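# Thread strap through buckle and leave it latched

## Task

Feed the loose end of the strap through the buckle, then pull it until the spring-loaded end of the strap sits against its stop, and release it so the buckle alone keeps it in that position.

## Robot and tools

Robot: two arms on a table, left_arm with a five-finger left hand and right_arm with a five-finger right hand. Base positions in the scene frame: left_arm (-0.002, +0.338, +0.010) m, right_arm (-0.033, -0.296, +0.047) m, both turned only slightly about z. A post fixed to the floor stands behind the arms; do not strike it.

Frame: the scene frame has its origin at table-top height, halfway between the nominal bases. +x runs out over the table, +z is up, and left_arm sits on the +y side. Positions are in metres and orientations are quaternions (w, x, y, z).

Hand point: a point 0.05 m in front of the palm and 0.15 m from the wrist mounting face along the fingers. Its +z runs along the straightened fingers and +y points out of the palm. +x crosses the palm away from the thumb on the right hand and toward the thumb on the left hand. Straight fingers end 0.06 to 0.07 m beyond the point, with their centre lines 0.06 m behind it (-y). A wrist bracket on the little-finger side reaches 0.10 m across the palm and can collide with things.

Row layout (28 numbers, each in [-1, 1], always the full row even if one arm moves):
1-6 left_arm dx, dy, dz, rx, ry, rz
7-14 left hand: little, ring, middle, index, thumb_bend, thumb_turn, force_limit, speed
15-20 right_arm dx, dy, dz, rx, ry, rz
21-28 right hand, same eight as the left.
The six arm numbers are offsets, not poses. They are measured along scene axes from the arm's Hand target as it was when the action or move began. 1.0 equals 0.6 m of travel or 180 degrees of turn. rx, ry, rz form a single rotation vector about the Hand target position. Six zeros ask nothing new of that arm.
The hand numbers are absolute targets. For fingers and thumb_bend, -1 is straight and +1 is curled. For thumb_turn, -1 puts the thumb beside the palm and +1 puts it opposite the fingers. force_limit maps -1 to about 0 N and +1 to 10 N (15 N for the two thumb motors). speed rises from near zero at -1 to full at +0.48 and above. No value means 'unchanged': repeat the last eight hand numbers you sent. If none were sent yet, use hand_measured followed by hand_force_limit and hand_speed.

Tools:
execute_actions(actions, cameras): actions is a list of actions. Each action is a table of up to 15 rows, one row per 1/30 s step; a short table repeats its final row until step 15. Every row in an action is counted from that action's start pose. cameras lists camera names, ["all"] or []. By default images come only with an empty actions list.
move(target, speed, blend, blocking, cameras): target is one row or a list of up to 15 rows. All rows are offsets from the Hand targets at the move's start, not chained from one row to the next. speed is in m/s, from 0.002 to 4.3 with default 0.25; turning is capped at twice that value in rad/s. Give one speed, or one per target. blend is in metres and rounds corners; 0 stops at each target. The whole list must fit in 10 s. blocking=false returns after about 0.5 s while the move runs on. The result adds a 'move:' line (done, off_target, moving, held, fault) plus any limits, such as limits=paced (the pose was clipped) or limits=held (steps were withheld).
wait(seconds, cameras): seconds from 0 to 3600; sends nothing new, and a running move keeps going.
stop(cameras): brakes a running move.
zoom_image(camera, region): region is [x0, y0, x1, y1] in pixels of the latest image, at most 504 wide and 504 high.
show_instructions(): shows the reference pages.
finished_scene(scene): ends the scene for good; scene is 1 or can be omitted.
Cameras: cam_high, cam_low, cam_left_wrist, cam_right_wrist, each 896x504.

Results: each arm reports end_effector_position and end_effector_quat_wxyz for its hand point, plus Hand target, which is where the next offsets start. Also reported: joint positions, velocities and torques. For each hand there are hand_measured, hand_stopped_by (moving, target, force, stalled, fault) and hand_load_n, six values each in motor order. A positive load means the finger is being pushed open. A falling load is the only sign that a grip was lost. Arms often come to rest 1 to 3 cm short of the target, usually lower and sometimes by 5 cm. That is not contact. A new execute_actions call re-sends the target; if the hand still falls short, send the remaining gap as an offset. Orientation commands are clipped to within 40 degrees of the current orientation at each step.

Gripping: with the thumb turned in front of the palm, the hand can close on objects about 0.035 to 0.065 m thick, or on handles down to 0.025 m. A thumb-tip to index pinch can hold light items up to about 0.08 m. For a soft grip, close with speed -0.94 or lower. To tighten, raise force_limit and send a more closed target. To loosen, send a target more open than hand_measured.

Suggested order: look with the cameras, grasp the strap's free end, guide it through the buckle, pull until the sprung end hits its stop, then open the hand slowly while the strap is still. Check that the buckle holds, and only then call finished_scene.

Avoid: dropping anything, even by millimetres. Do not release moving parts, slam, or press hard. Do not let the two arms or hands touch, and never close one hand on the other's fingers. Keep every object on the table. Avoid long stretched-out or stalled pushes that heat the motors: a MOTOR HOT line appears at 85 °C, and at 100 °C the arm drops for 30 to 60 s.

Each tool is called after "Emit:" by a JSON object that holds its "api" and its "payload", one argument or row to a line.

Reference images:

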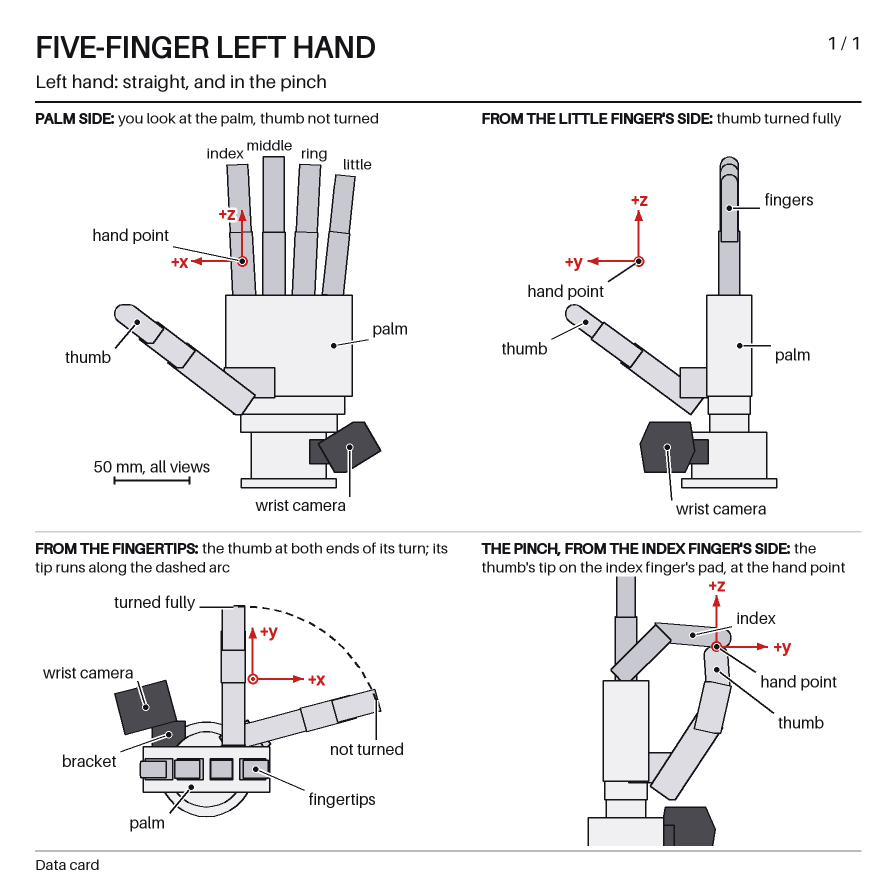

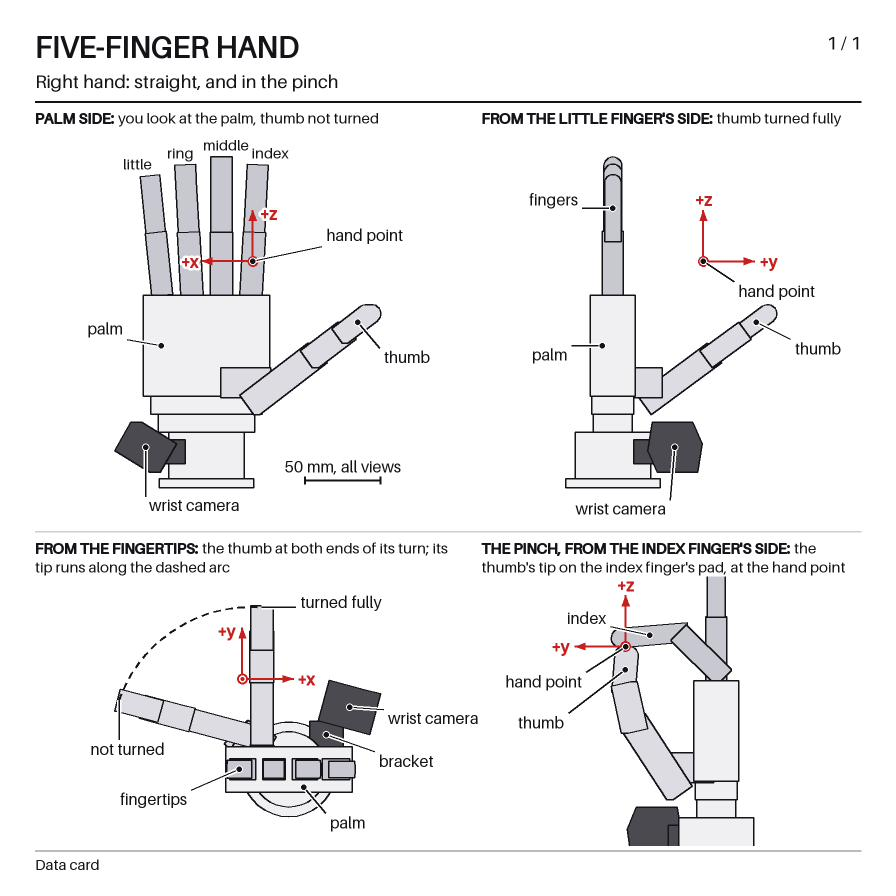

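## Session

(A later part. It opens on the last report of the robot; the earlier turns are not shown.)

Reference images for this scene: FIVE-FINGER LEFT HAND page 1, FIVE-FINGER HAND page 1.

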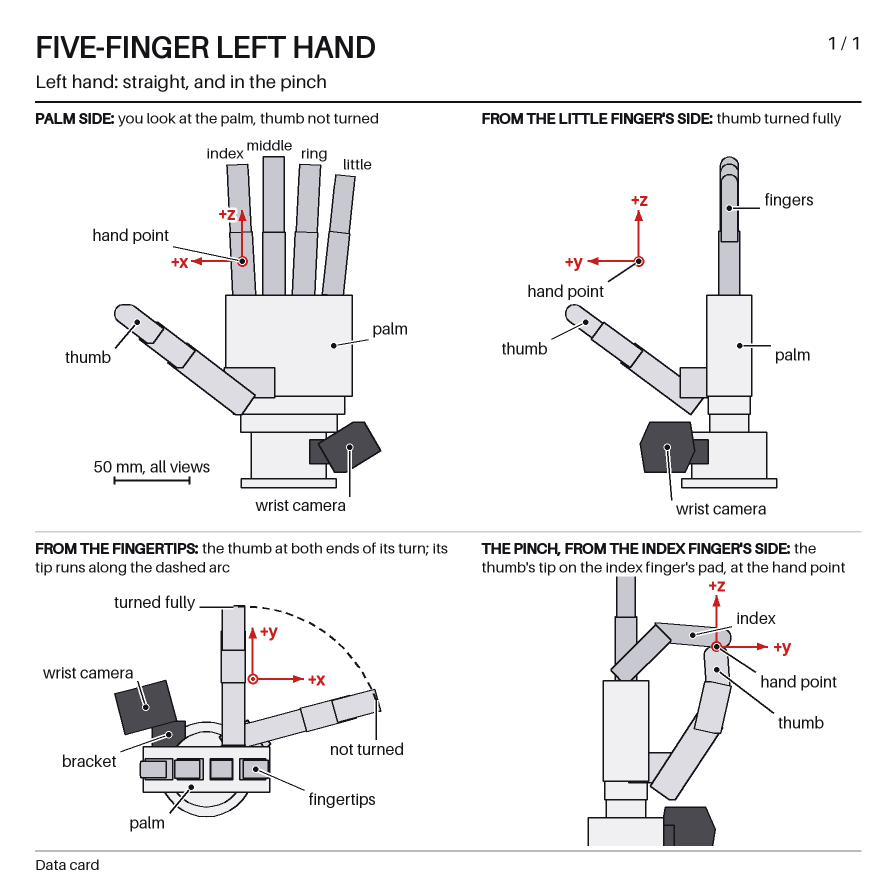

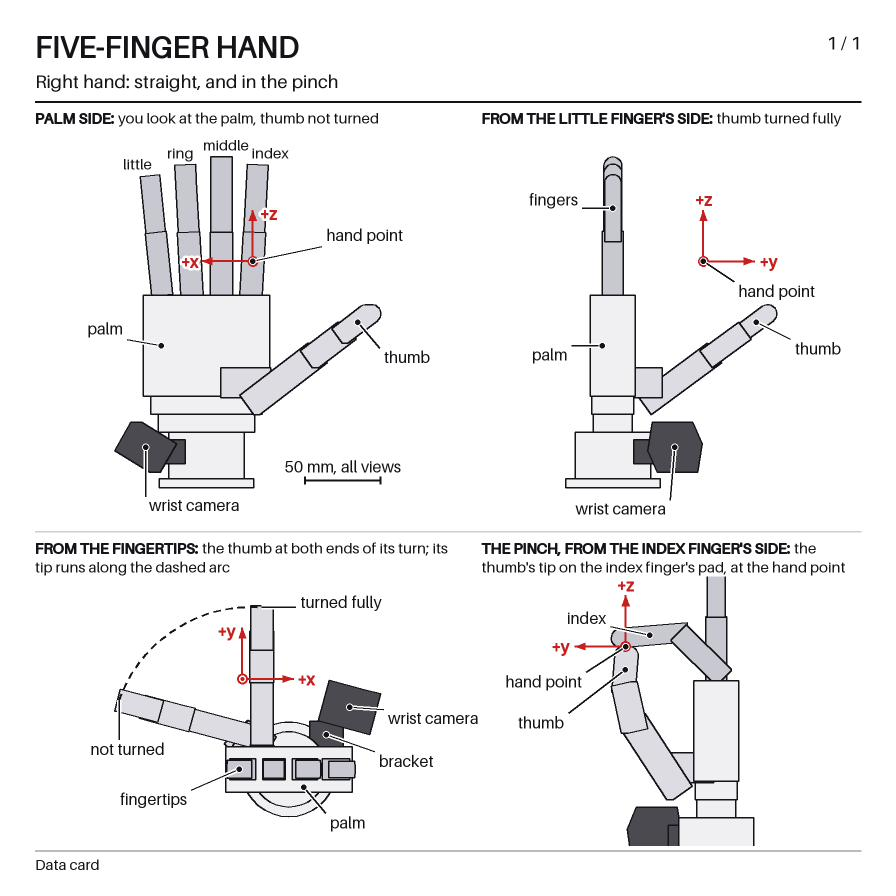

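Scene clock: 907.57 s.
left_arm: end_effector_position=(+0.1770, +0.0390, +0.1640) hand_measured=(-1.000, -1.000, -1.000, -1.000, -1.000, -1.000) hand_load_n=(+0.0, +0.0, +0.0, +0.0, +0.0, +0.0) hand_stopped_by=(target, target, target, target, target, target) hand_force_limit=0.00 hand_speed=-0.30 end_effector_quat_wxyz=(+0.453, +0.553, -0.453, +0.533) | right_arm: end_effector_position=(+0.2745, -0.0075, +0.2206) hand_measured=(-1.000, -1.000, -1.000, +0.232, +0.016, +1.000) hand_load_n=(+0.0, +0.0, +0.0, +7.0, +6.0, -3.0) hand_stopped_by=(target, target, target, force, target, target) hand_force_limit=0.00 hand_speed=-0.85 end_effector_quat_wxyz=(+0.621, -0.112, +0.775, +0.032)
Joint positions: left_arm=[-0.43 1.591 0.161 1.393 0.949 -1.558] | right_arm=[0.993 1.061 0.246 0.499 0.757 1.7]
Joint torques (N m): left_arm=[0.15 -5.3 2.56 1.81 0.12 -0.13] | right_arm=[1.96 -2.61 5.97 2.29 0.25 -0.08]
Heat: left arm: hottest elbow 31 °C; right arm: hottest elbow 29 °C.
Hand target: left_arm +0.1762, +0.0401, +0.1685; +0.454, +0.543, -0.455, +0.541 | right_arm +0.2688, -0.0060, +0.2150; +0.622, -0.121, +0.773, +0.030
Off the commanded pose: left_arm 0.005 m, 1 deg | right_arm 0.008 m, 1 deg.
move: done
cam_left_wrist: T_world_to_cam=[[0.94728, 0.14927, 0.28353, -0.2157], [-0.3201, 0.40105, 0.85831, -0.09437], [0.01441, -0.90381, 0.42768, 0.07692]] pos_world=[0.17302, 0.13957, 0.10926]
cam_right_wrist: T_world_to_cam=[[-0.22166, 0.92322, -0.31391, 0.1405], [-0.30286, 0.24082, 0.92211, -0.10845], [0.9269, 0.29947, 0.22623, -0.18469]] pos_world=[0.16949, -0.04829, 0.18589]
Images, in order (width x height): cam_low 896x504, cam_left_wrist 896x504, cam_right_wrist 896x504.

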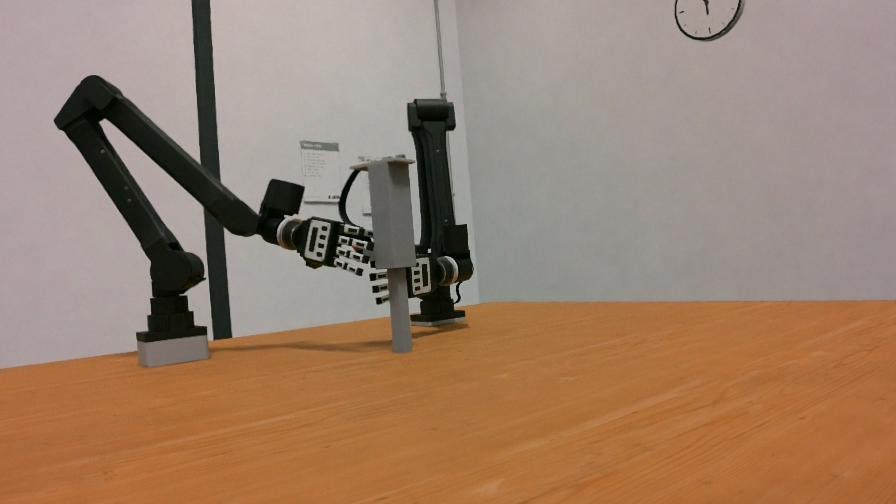

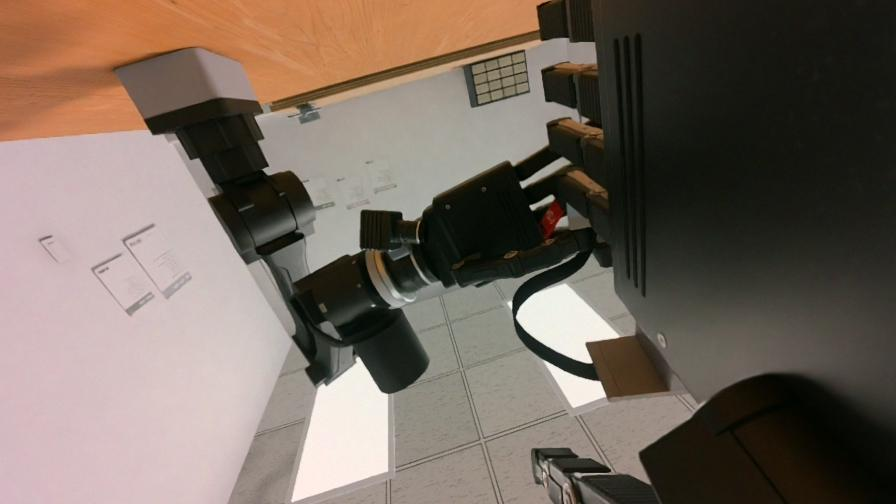

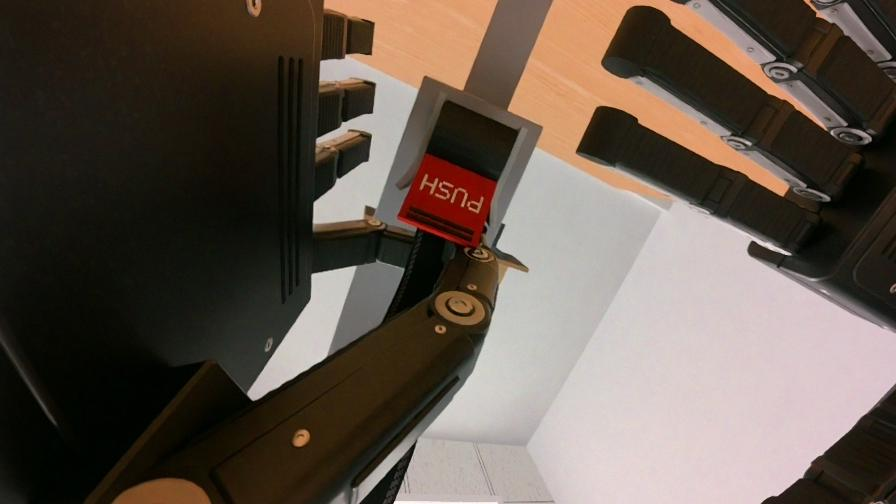

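Emit:
{"api": "move", "payload": {
  "target": [0,0,0,0,0,0, -1,-1,-1,-1,-1,-1,0,-0.3, 0,0,-0.012,0,0,0, -1,-1,-1,0.4,0.02,1,0,-0.85],
  "speed": 0.03,
  "cameras": ["cam_left_wrist","cam_right_wrist"]
}}

Scene clock: 920.30 s.
left_arm: end_effector_position=(+0.1770, +0.0390, +0.1640) hand_measured=(-1.000, -1.000, -1.000, -1.000, -1.000, -1.000) hand_load_n=(+0.0, +0.0, +0.0, +0.0, +0.0, +0.0) hand_stopped_by=(target, target, target, target, target, target) hand_force_limit=0.00 hand_speed=-0.30 end_effector_quat_wxyz=(+0.453, +0.553, -0.453, +0.533) | right_arm: end_effector_position=(+0.2754, -0.0067, +0.2189) hand_measured=(-1.000, -1.000, -1.000, +0.232, +0.016, +1.000) hand_load_n=(+0.0, +0.0, +0.0, +6.5, +6.0, -2.0) hand_stopped_by=(target, target, target, force, target, target) hand_force_limit=0.00 hand_speed=-0.85 end_effector_quat_wxyz=(+0.625, -0.108, +0.772, +0.036)
Joint positions: left_arm=[-0.43 1.591 0.161 1.393 0.949 -1.558] | right_arm=[0.993 1.09 0.24 0.549 0.759 1.7]
Joint torques (N m): left_arm=[0.09 -5.19 2.55 1.87 0.13 -0.14] | right_arm=[1.96 -2.32 5.52 2.02 0.2 -0.08]
Heat: left arm: hottest elbow 31 °C; right arm: hottest elbow 29 °C.
Hand target: left_arm +0.1762, +0.0401, +0.1685; +0.454, +0.543, -0.455, +0.541 | right_arm +0.2688, -0.0060, +0.2078; +0.622, -0.121, +0.773, +0.030
Off the commanded pose: left_arm 0.005 m, 1 deg | right_arm 0.013 m, 2 deg.
move: off_target (right_arm)
cam_left_wrist: T_world_to_cam=[[0.94728, 0.14927, 0.28353, -0.2157], [-0.3201, 0.40105, 0.85831, -0.09437], [0.01441, -0.90381, 0.42768, 0.07692]] pos_world=[0.17302, 0.13957, 0.10926]
cam_right_wrist: T_world_to_cam=[[-0.21755, 0.92736, -0.30441, 0.13624], [-0.31077, 0.22984, 0.92228, -0.10487], [0.92525, 0.29524, 0.2382, -0.18757]] pos_world=[0.1706, -0.04687, 0.18287]

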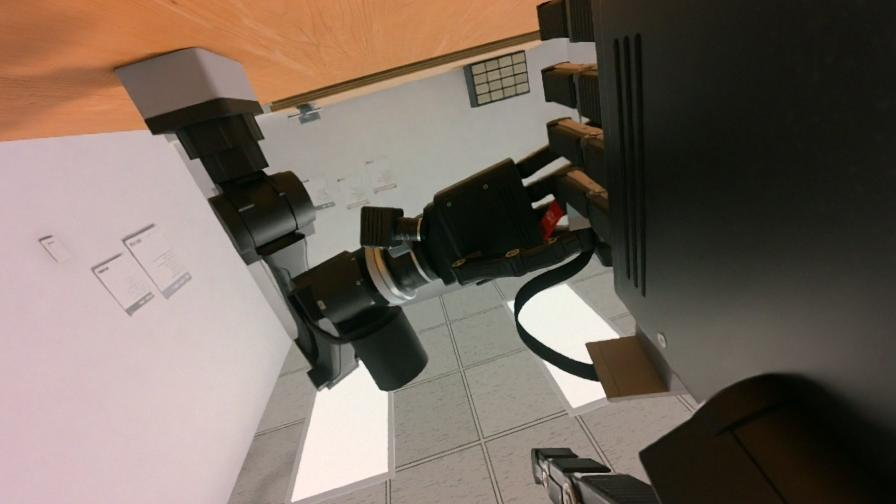

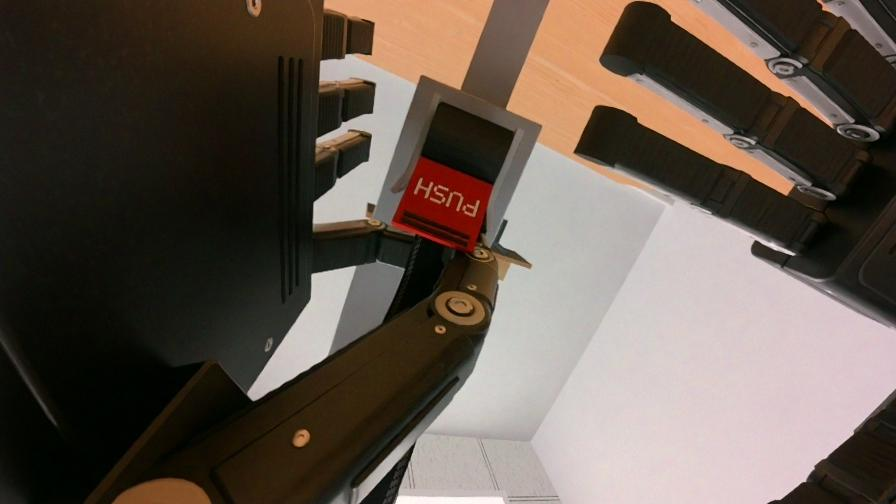

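Emit:
{"api": "move", "payload": {
  "target": [
    [0,0,0,0,0,0, -1,-1,-1,-1,-1,-1,0,-0.3, 0,0,0.014,0,0,0, -1,-1,-1,0.4,0.02,1,0,-0.85]
  ],
  "speed": 0.03,
  "cameras": []
}}

Emit:
{"api": "move", "payload": {
  "target": [
    [0,0,0,0,0,0, -1,-1,-1,-1,-1,-1,0,-0.3, 0,0,0,0,0,0, -1,-1,-1,0.0,-0.2,1,0,-0.85]
  ],
  "speed": 0.03,
  "cameras": ["cam_left_wrist","cam_right_wrist"]
}}

Scene clock: 925.93 s.
left_arm: end_effector_position=(+0.1770, +0.0390, +0.1640) hand_measured=(-1.000, -1.000, -1.000, -1.000, -1.000, -1.000) hand_load_n=(+0.0, +0.0, +0.0, +0.0, +0.0, +0.0) hand_stopped_by=(target, target, target, target, target, target) hand_force_limit=0.00 hand_speed=-0.30 end_effector_quat_wxyz=(+0.453, +0.553, -0.453, +0.533) | right_arm: end_effector_position=(+0.2747, -0.0072, +0.2194) hand_measured=(-1.000, -1.000, -1.000, +0.232, +0.016, +1.000) hand_load_n=(+0.0, +0.0, +0.0, +6.5, +6.0, -2.5) hand_stopped_by=(target, target, target, force, target, target) hand_force_limit=0.00 hand_speed=-0.85 end_effector_quat_wxyz=(+0.625, -0.109, +0.773, +0.035)
Joint positions: left_arm=[-0.43 1.591 0.161 1.393 0.949 -1.558] | right_arm=[0.993 1.08 0.24 0.537 0.757 1.7]
Joint torques (N m): left_arm=[0.15 -5.25 2.56 1.88 0.12 -0.14] | right_arm=[1.96 -4.25 6.37 0.66 0.2 -0.09]
Heat: left arm: hottest elbow 31 °C; right arm: hottest elbow 29 °C.
Hand target: left_arm +0.1762, +0.0401, +0.1685; +0.454, +0.543, -0.455, +0.541 | right_arm +0.2688, -0.0060, +0.2162; +0.622, -0.121, +0.773, +0.030
Off the commanded pose: left_arm 0.005 m, 1 deg | right_arm 0.007 m, 2 deg.
move: done

Scene clock: 927.50 s.
left_arm: end_effector_position=(+0.1770, +0.0390, +0.1640) hand_measured=(-1.000, -1.000, -1.000, -1.000, -1.000, -1.000) hand_load_n=(+0.0, +0.0, +0.0, +0.0, +0.0, +0.0) hand_stopped_by=(target, target, target, target, target, target) hand_force_limit=0.00 hand_speed=-0.30 end_effector_quat_wxyz=(+0.453, +0.553, -0.453, +0.533) | right_arm: end_effector_position=(+0.2745, -0.0071, +0.2190) hand_measured=(-1.000, -1.000, -1.000, +0.000, -0.200, +1.000) hand_load_n=(+0.0, +0.5, +0.0, +0.0, +0.0, +0.0) hand_stopped_by=(target, target, target, target, target, target) hand_force_limit=0.00 hand_speed=-0.85 end_effector_quat_wxyz=(+0.625, -0.112, +0.772, +0.033)
Joint positions: left_arm=[-0.43 1.591 0.161 1.393 0.949 -1.558] | right_arm=[0.993 1.079 0.24 0.535 0.757 1.691]
Joint torques (N m): left_arm=[0.09 -5.3 2.54 1.87 0.12 -0.14] | right_arm=[1.9 -4.25 6.38 0.72 0.2 -0.09]
Heat: left arm: hottest elbow 31 °C; right arm: hottest elbow 29 °C.
Hand target: left_arm +0.1762, +0.0401, +0.1685; +0.454, +0.543, -0.455, +0.541 | right_arm +0.2688, -0.0060, +0.2162; +0.622, -0.121, +0.773, +0.030
Off the commanded pose: left_arm 0.005 m, 1 deg | right_arm 0.006 m, 1 deg.
move: done
cam_left_wrist: T_world_to_cam=[[0.94728, 0.14927, 0.28353, -0.2157], [-0.3201, 0.40105, 0.85831, -0.09437], [0.01441, -0.90381, 0.42768, 0.07692]] pos_world=[0.17302, 0.13957, 0.10926]
cam_right_wrist: T_world_to_cam=[[-0.22091, 0.92317, -0.31458, 0.13952], [-0.31128, 0.23894, 0.91979, -0.10432], [0.92429, 0.30111, 0.23458, -0.1856]] pos_world=[0.1699, -0.04799, 0.18338]

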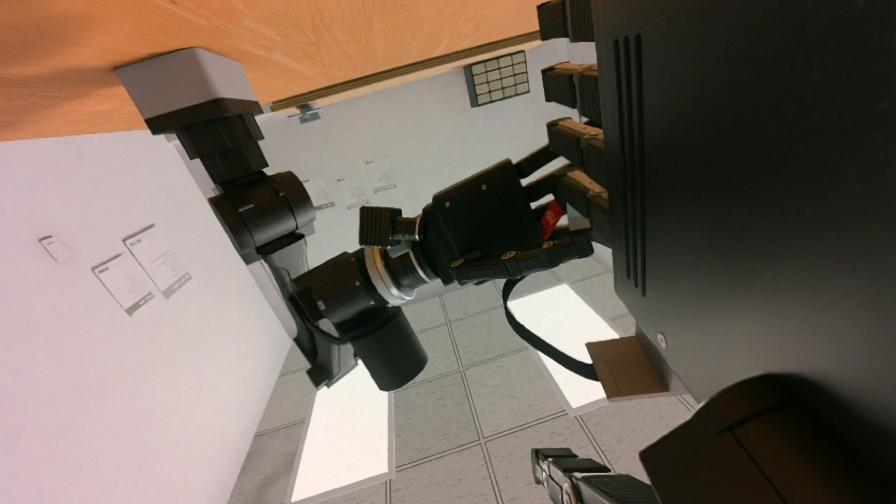

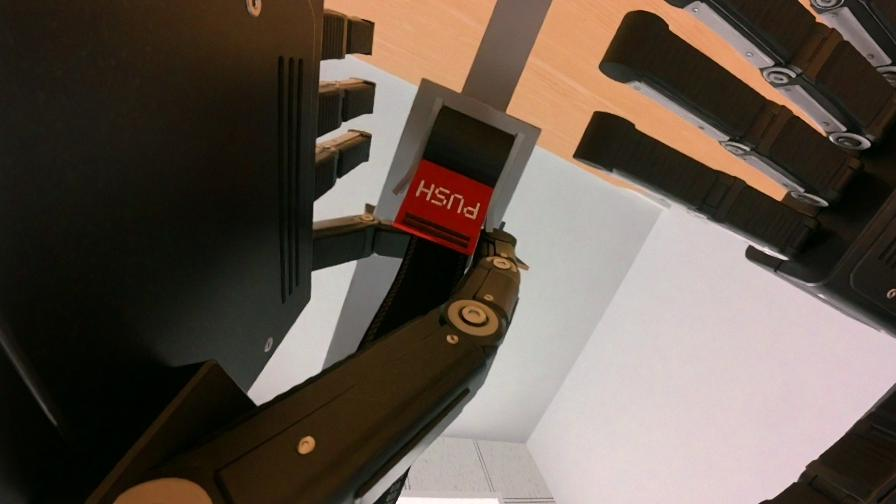

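Emit:
{"api": "move", "payload": {
  "target": [
    [0,0,0,0,0,0, -1,-1,-1,-1,-1,-1,0,-0.3, 0,0,0.035,0,0,0, -1,-1,-1,0.0,-0.2,1,0,-0.85]
  ],
  "speed": 0.03,
  "cameras": ["cam_left_wrist","cam_right_wrist"]
}}

Scene clock: 933.77 s.
left_arm: end_effector_position=(+0.1770, +0.0390, +0.1640) hand_measured=(-1.000, -1.000, -1.000, -1.000, -1.000, -1.000) hand_load_n=(+0.0, +0.0, +0.0, +0.0, +0.0, +0.0) hand_stopped_by=(target, target, target, target, target, target) hand_force_limit=0.00 hand_speed=-0.30 end_effector_quat_wxyz=(+0.453, +0.553, -0.453, +0.533) | right_arm: end_effector_position=(+0.2666, -0.0122, +0.2221) hand_measured=(-1.000, -1.000, -1.000, +0.000, -0.200, +1.000) hand_load_n=(+0.5, +0.0, +0.0, +0.0, +0.0, +0.0) hand_stopped_by=(target, target, target, target, target, target) hand_force_limit=0.00 hand_speed=-0.85 end_effector_quat_wxyz=(+0.615, -0.125, +0.778, +0.025)
Joint positions: left_arm=[-0.43 1.591 0.161 1.393 0.949 -1.558] | right_arm=[1.002 0.988 0.24 0.41 0.757 1.691]
Joint torques (N m): left_arm=[0.09 -5.25 2.54 1.91 0.12 -0.13] | right_arm=[1.96 -3.84 9.18 0.77 0.26 -0.09]
Heat: left arm: hottest elbow 30 °C; right arm: hottest elbow 29 °C.
Hand target: left_arm +0.1762, +0.0401, +0.1685; +0.454, +0.543, -0.455, +0.541 | right_arm +0.2688, -0.0060, +0.2372; +0.622, -0.121, +0.773, +0.030
Off the commanded pose: left_arm 0.005 m, 1 deg | right_arm 0.016 m, 1 deg.
move: off_target (right_arm)
cam_left_wrist: T_world_to_cam=[[0.94728, 0.14927, 0.28353, -0.2157], [-0.3201, 0.40105, 0.85831, -0.09437], [0.01441, -0.90381, 0.42768, 0.07692]] pos_world=[0.17302, 0.13957, 0.10926]
cam_right_wrist: T_world_to_cam=[[-0.23569, 0.91152, -0.33702, 0.15222], [-0.29555, 0.26313, 0.91837, -0.11197], [0.9258, 0.31605, 0.20738, -0.17162]] pos_world=[0.16167, -0.05505, 0.18972]

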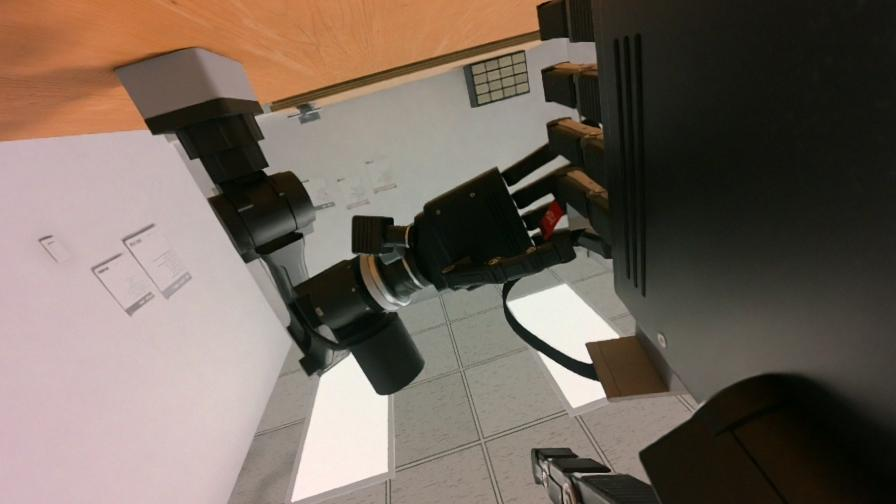

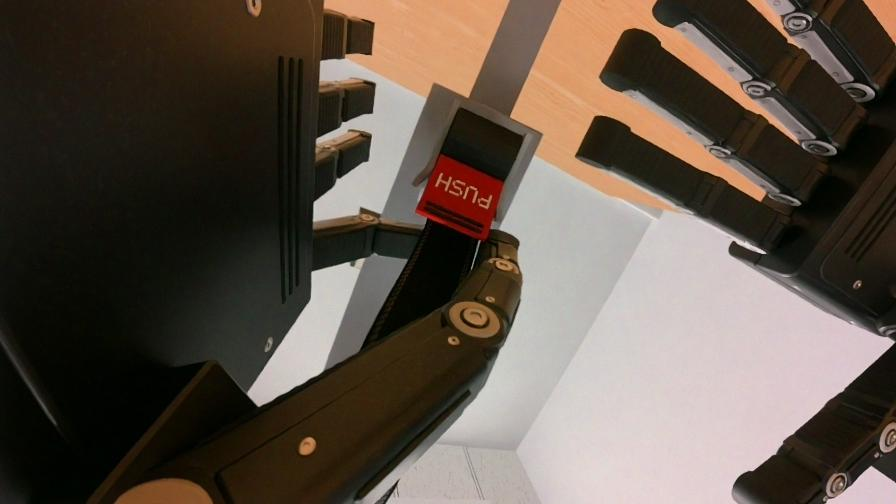

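Emit:
{"api": "move", "payload": {
  "target": [
    [0,0,0,0,0,0, -1,-1,-1,-1,-1,-1,0,-0.3, 0.005,0.003,0.025,0,0,0, -1,-1,-1,0.0,-0.2,1,0,-0.85]
  ],
  "speed": 0.03,
  "cameras": ["cam_left_wrist","cam_right_wrist"]
}}

Scene clock: 940.63 s.
left_arm: end_effector_position=(+0.1770, +0.0390, +0.1640) hand_measured=(-1.000, -1.000, -1.000, -1.000, -1.000, -1.000) hand_load_n=(+0.0, +0.0, +0.0, +0.0, +0.0, +0.0) hand_stopped_by=(target, target, target, target, target, target) hand_force_limit=0.00 hand_speed=-0.30 end_effector_quat_wxyz=(+0.453, +0.553, -0.453, +0.533) | right_arm: end_effector_position=(+0.2636, -0.0167, +0.2228) hand_measured=(-1.000, -1.000, -1.000, +0.000, -0.200, +1.000) hand_load_n=(+0.0, +0.0, +0.0, +0.0, +0.0, +0.0) hand_stopped_by=(target, target, target, target, target, target) hand_force_limit=0.00 hand_speed=-0.85 end_effector_quat_wxyz=(+0.609, -0.130, +0.782, +0.018)
Joint positions: left_arm=[-0.43 1.591 0.161 1.393 0.949 -1.558] | right_arm=[1.002 0.941 0.241 0.338 0.757 1.691]
Joint torques (N m): left_arm=[0.26 -5.3 2.55 1.89 0.13 -0.13] | right_arm=[1.49 -3.49 11.38 0.72 0.04 -0.11]
Heat: left arm: hottest elbow 30 °C; right arm: hottest elbow 29 °C.
Hand target: left_arm +0.1762, +0.0401, +0.1685; +0.454, +0.543, -0.455, +0.541 | right_arm +0.2718, -0.0042, +0.2522; +0.622, -0.121, +0.773, +0.030
Off the commanded pose: left_arm 0.005 m, 1 deg | right_arm 0.033 m, 3 deg.
move: off_target (right_arm)
cam_left_wrist: T_world_to_cam=[[0.94728, 0.14927, 0.28353, -0.2157], [-0.3201, 0.40105, 0.85831, -0.09437], [0.01441, -0.90381, 0.42768, 0.07692]] pos_world=[0.17302, 0.13957, 0.10926]
cam_right_wrist: T_world_to_cam=[[-0.24003, 0.90492, -0.35143, 0.16011], [-0.28391, 0.28075, 0.91683, -0.11471], [0.92832, 0.31985, 0.18953, -0.16416]] pos_world=[0.15826, -0.06017, 0.19255]

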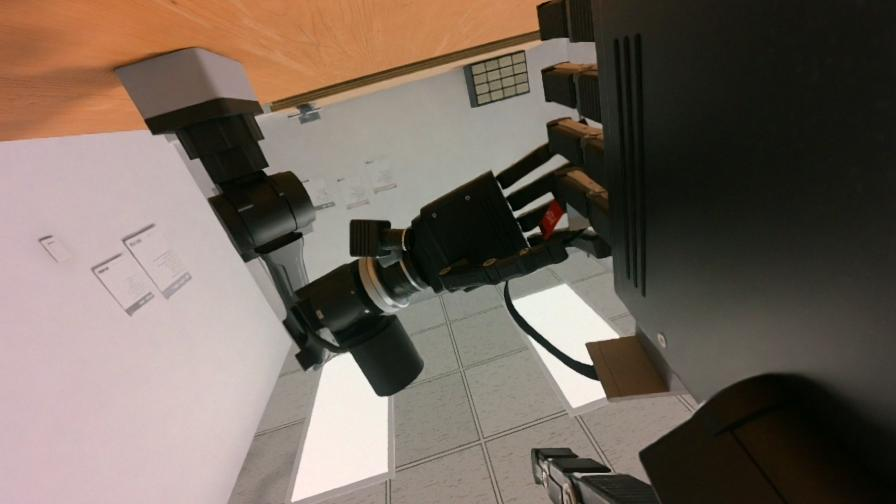

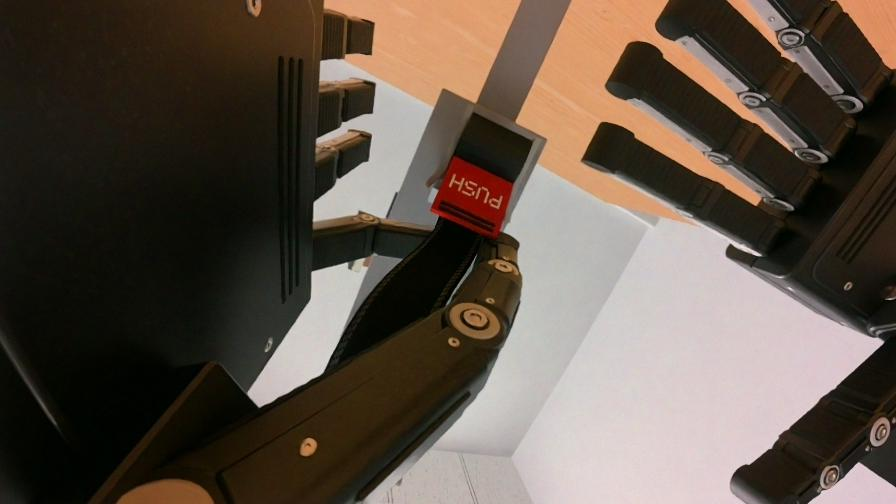

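Emit:
{"api": "move", "payload": {
  "target": [
    [0,0,0,0,0,0, -1,-1,-1,-1,-1,-1,0,-0.3, 0.0,-0.095,-0.02,0,0,0, -1,-1,-1,0.0,-0.2,1,0,-0.85]
  ],
  "speed": 0.05,
  "cameras": ["cam_high","cam_left_wrist","cam_right_wrist"]
}}

Scene clock: 951.87 s.
left_arm: end_effector_position=(+0.1770, +0.0390, +0.1640) hand_measured=(-1.000, -1.000, -1.000, -1.000, -1.000, -1.000) hand_load_n=(+0.0, +0.0, +0.0, +0.0, +0.0, +0.0) hand_stopped_by=(target, target, target, target, target, target) hand_force_limit=0.00 hand_speed=-0.30 end_effector_quat_wxyz=(+0.453, +0.553, -0.453, +0.533) | right_arm: end_effector_position=(+0.2704, -0.0526, +0.2459) hand_measured=(-1.000, -1.000, -1.000, +0.000, -0.200, +1.000) hand_load_n=(+0.0, +0.0, +0.0, +0.0, +0.0, +0.0) hand_stopped_by=(target, target, target, target, target, target) hand_force_limit=0.00 hand_speed=-0.85 end_effector_quat_wxyz=(+0.625, -0.119, +0.771, +0.044)
Joint positions: left_arm=[-0.43 1.591 0.161 1.393 0.949 -1.558] | right_arm=[0.85 0.763 0.194 0.305 0.595 1.637]
Joint torques (N m): left_arm=[0.09 -5.3 2.56 1.89 0.12 -0.14] | right_arm=[-0.09 -2.26 7.41 0.9 -0.13 -0.15]
Heat: left arm: hottest elbow 30 °C; right arm: hottest elbow 30 °C.
Hand target: left_arm +0.1762, +0.0401, +0.1685; +0.454, +0.543, -0.455, +0.541 | right_arm +0.2718, -0.0612, +0.2402; +0.622, -0.121, +0.773, +0.030
Off the commanded pose: left_arm 0.005 m, 1 deg | right_arm 0.010 m, 2 deg.
move: done
cam_left_wrist: T_world_to_cam=[[0.94728, 0.14927, 0.28353, -0.2157], [-0.3201, 0.40105, 0.85831, -0.09437], [0.01441, -0.90381, 0.42768, 0.07692]] pos_world=[0.17302, 0.13957, 0.10926]
cam_right_wrist: T_world_to_cam=[[-0.24415, 0.91985, -0.30704, 0.19334], [-0.31676, 0.22361, 0.92177, -0.11929], [0.91655, 0.32231, 0.23677, -0.17171]] pos_world=[0.1668, -0.09582, 0.20997]

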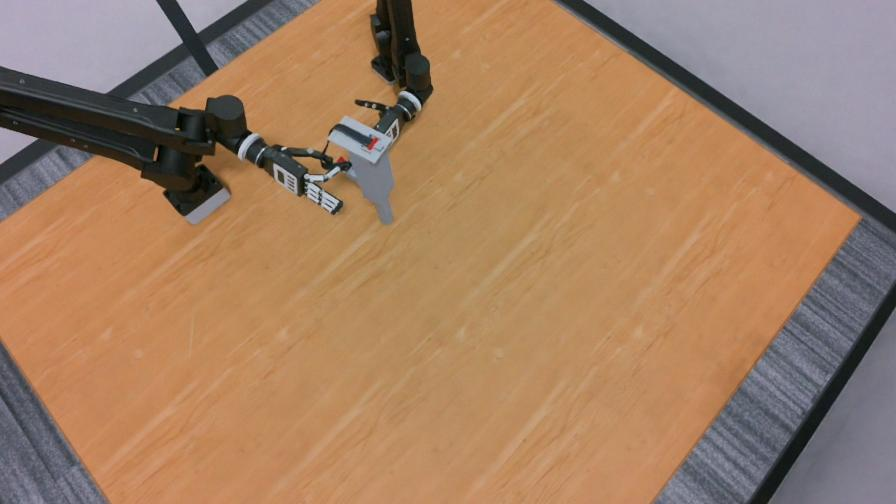

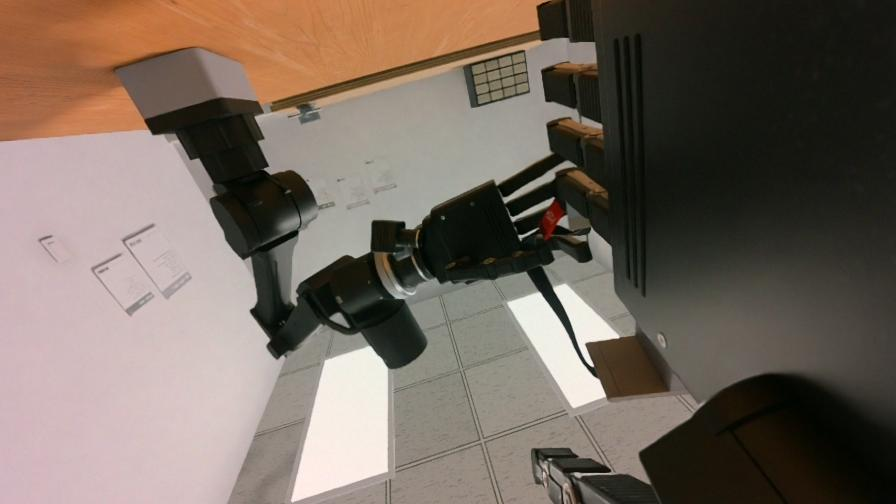

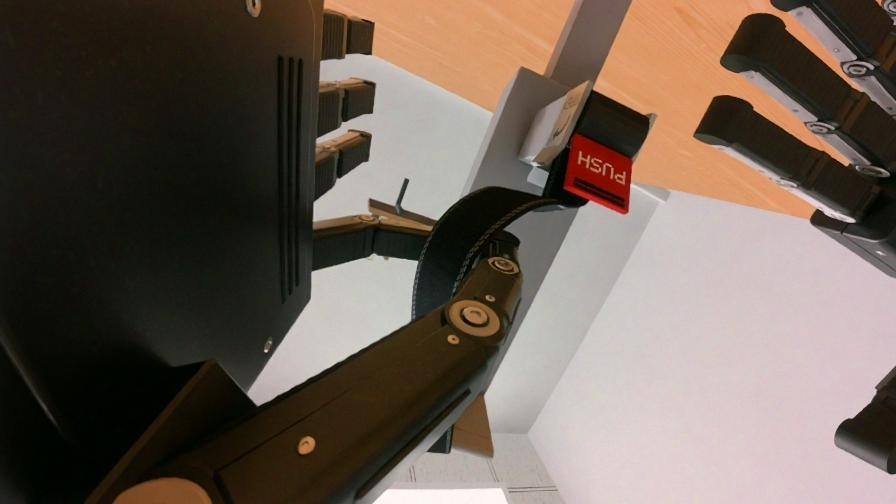

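Emit:
{"api": "zoom_image", "payload": {
  "camera": "cam_right_wrist",
  "region": [340, 60, 680, 360]
}}

Emit:
{"api": "zoom_image", "payload": {
  "camera": "cam_left_wrist",
  "region": [440, 140, 700, 420]
}}

Emit:
{"api": "zoom_image", "payload": {
  "camera": "cam_high",
  "region": [290, 80, 450, 240]
}}

Scaled by 1.482.

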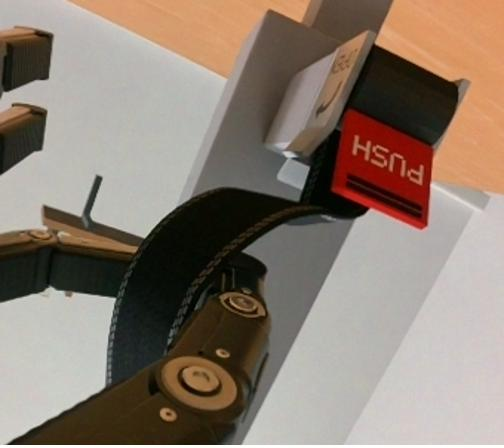

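Scaled by 1.800.

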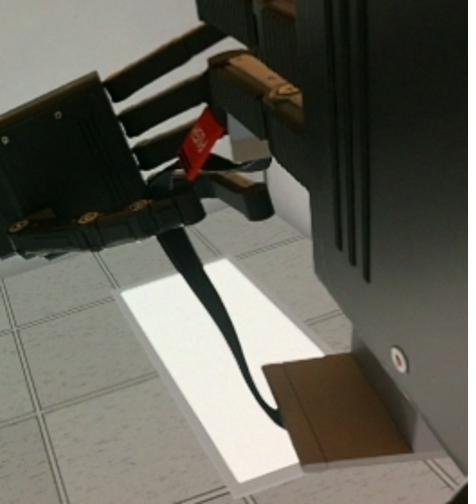

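Scaled by 3.150.

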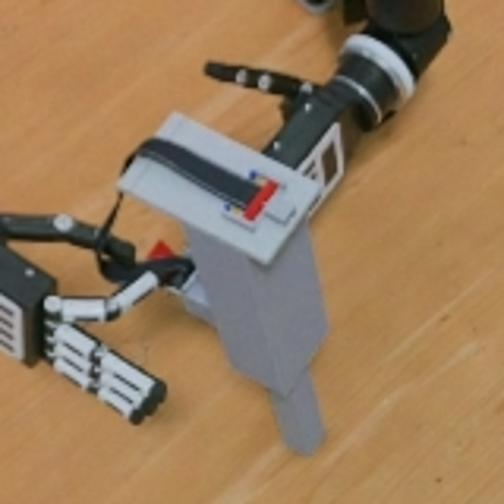

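Emit:
{"api": "move", "payload": {
  "target": [
    [0,0,0,0,0,0, -1,-1,-1,-1,-1,-1,0,-0.3, -0.003,0.095,-0.005,0,0,0, -1,-1,-1,0.0,-0.2,1,0,-0.85]
  ],
  "speed": 0.05,
  "cameras": ["cam_left_wrist","cam_right_wrist"]
}}

Scene clock: 972.53 s.
left_arm: end_effector_position=(+0.1770, +0.0390, +0.1640) hand_measured=(-1.000, -1.000, -1.000, -1.000, -1.000, -1.000) hand_load_n=(+0.0, +0.0, +0.0, +0.0, +0.0, +0.0) hand_stopped_by=(target, target, target, target, target, target) hand_force_limit=0.00 hand_speed=-0.30 end_effector_quat_wxyz=(+0.453, +0.553, -0.453, +0.533) | right_arm: end_effector_position=(+0.2724, -0.0439, +0.2131) hand_measured=(-1.000, -1.000, -1.000, +0.000, -0.198, +1.000) hand_load_n=(+0.0, +0.0, +0.0, +0.0, -9.0, +0.0) hand_stopped_by=(target, target, target, target, target, target) hand_force_limit=0.00 hand_speed=-0.85 end_effector_quat_wxyz=(+0.612, -0.102, +0.784, -0.010)
Joint positions: left_arm=[-0.43 1.591 0.161 1.393 0.949 -1.558] | right_arm=[0.963 0.938 0.204 0.367 0.8 1.695]
Joint torques (N m): left_arm=[0.15 -5.3 2.54 1.89 0.12 -0.14] | right_arm=[4.6 -0.44 11.75 2 -1.04 -0.02]
Heat: left arm: hottest elbow 30 °C; right arm: hottest elbow 30 °C.
Hand target: left_arm +0.1762, +0.0401, +0.1685; +0.454, +0.543, -0.455, +0.541 | right_arm +0.2700, -0.0042, +0.2372; +0.622, -0.121, +0.773, +0.030
Off the commanded pose: left_arm 0.005 m, 1 deg | right_arm 0.046 m, 5 deg.
move: off_target (right_arm)
cam_left_wrist: T_world_to_cam=[[0.94728, 0.14927, 0.28353, -0.2157], [-0.3201, 0.40105, 0.85831, -0.09437], [0.01441, -0.90381, 0.42768, 0.07692]] pos_world=[0.17302, 0.13957, 0.10926]
cam_right_wrist: T_world_to_cam=[[-0.16417, 0.91812, -0.3607, 0.16538], [-0.26893, 0.31015, 0.91186, -0.09755], [0.94907, 0.2467, 0.19599, -0.1721]] pos_world=[0.16425, -0.07913, 0.18233]

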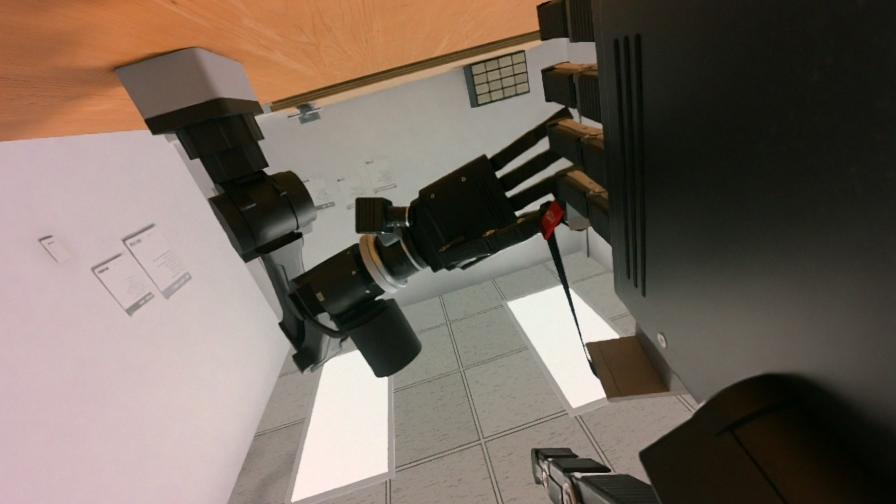

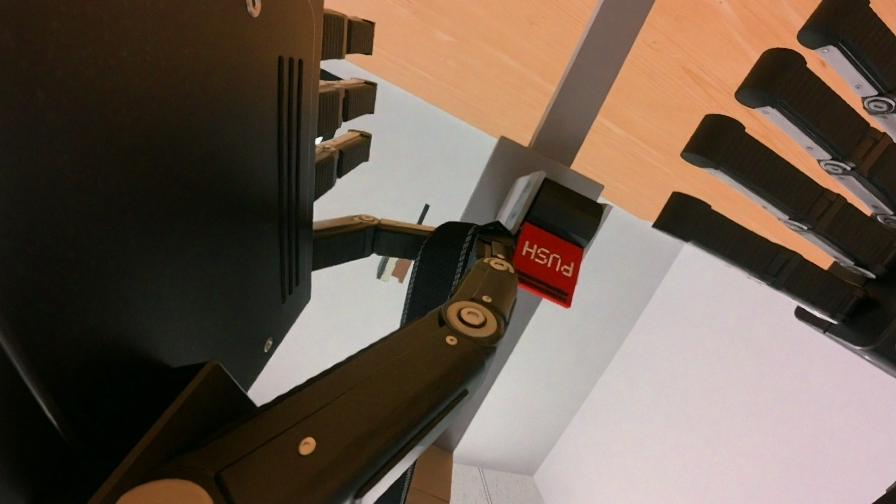

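Emit:
{"api": "move", "payload": {
  "target": [
    [0,0,0,0,0,0, -1,-1,-1,-1,-1,-1,0,-0.3, 0.003,-0.095,0.0,0,0,0, -1,-1,-1,0.0,-0.2,1,0,-0.85]
  ],
  "speed": 0.05,
  "cameras": ["cam_left_wrist","cam_right_wrist"]
}}

Scene clock: 976.73 s.
left_arm: end_effector_position=(+0.1770, +0.0390, +0.1640) hand_measured=(-1.000, -1.000, -1.000, -1.000, -1.000, -1.000) hand_load_n=(+0.0, +0.0, +0.0, +0.0, -0.5, +0.0) hand_stopped_by=(target, target, target, target, target, target) hand_force_limit=0.00 hand_speed=-0.30 end_effector_quat_wxyz=(+0.453, +0.553, -0.453, +0.533) | right_arm: end_effector_position=(+0.2703, -0.0526, +0.2433) hand_measured=(-1.000, -1.000, -1.000, +0.000, -0.200, +1.000) hand_load_n=(+0.5, +0.0, +0.0, +0.0, +0.0, +0.0) hand_stopped_by=(target, target, target, target, target, target) hand_force_limit=0.00 hand_speed=-0.85 end_effector_quat_wxyz=(+0.625, -0.119, +0.770, +0.044)
Joint positions: left_arm=[-0.43 1.591 0.161 1.393 0.949 -1.558] | right_arm=[0.85 0.774 0.187 0.324 0.595 1.637]
Joint torques (N m): left_arm=[0.15 -5.3 2.55 1.85 0.12 -0.14] | right_arm=[-0.03 -2.26 7.34 0.87 -0.11 -0.17]
Heat: left arm: hottest elbow 30 °C; right arm: hottest elbow 30 °C.
Hand target: left_arm +0.1762, +0.0401, +0.1685; +0.454, +0.543, -0.455, +0.541 | right_arm +0.2718, -0.0612, +0.2372; +0.622, -0.121, +0.773, +0.030
Off the commanded pose: left_arm 0.005 m, 1 deg | right_arm 0.011 m, 2 deg.
move: off_target (right_arm)
cam_left_wrist: T_world_to_cam=[[0.94728, 0.14927, 0.28353, -0.2157], [-0.3201, 0.40105, 0.85831, -0.09437], [0.01441, -0.90381, 0.42768, 0.07692]] pos_world=[0.17302, 0.13957, 0.10926]
cam_right_wrist: T_world_to_cam=[[-0.24383, 0.92019, -0.30627, 0.19242], [-0.31772, 0.22258, 0.92169, -0.11669], [0.9163, 0.32204, 0.23809, -0.1713]] pos_world=[0.1668, -0.09592, 0.20727]

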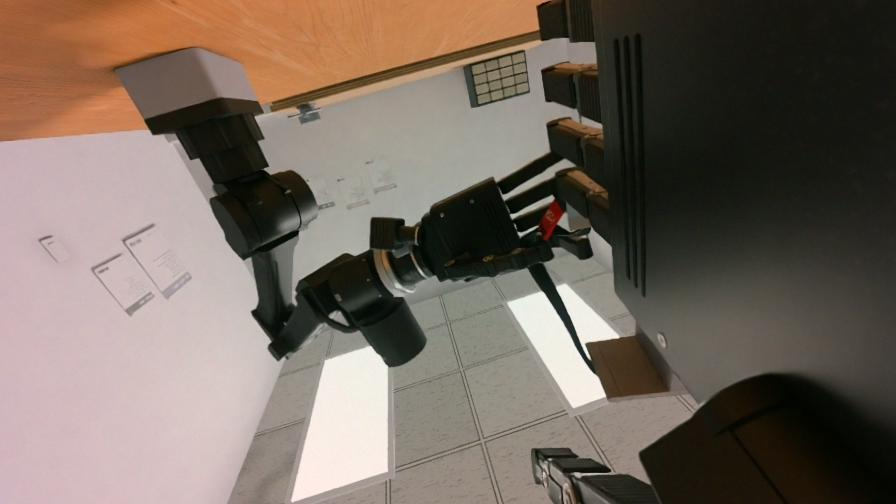

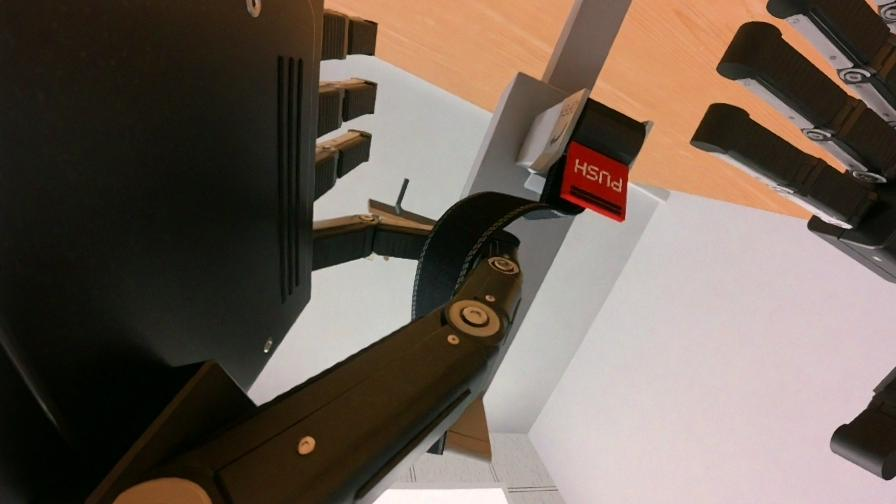

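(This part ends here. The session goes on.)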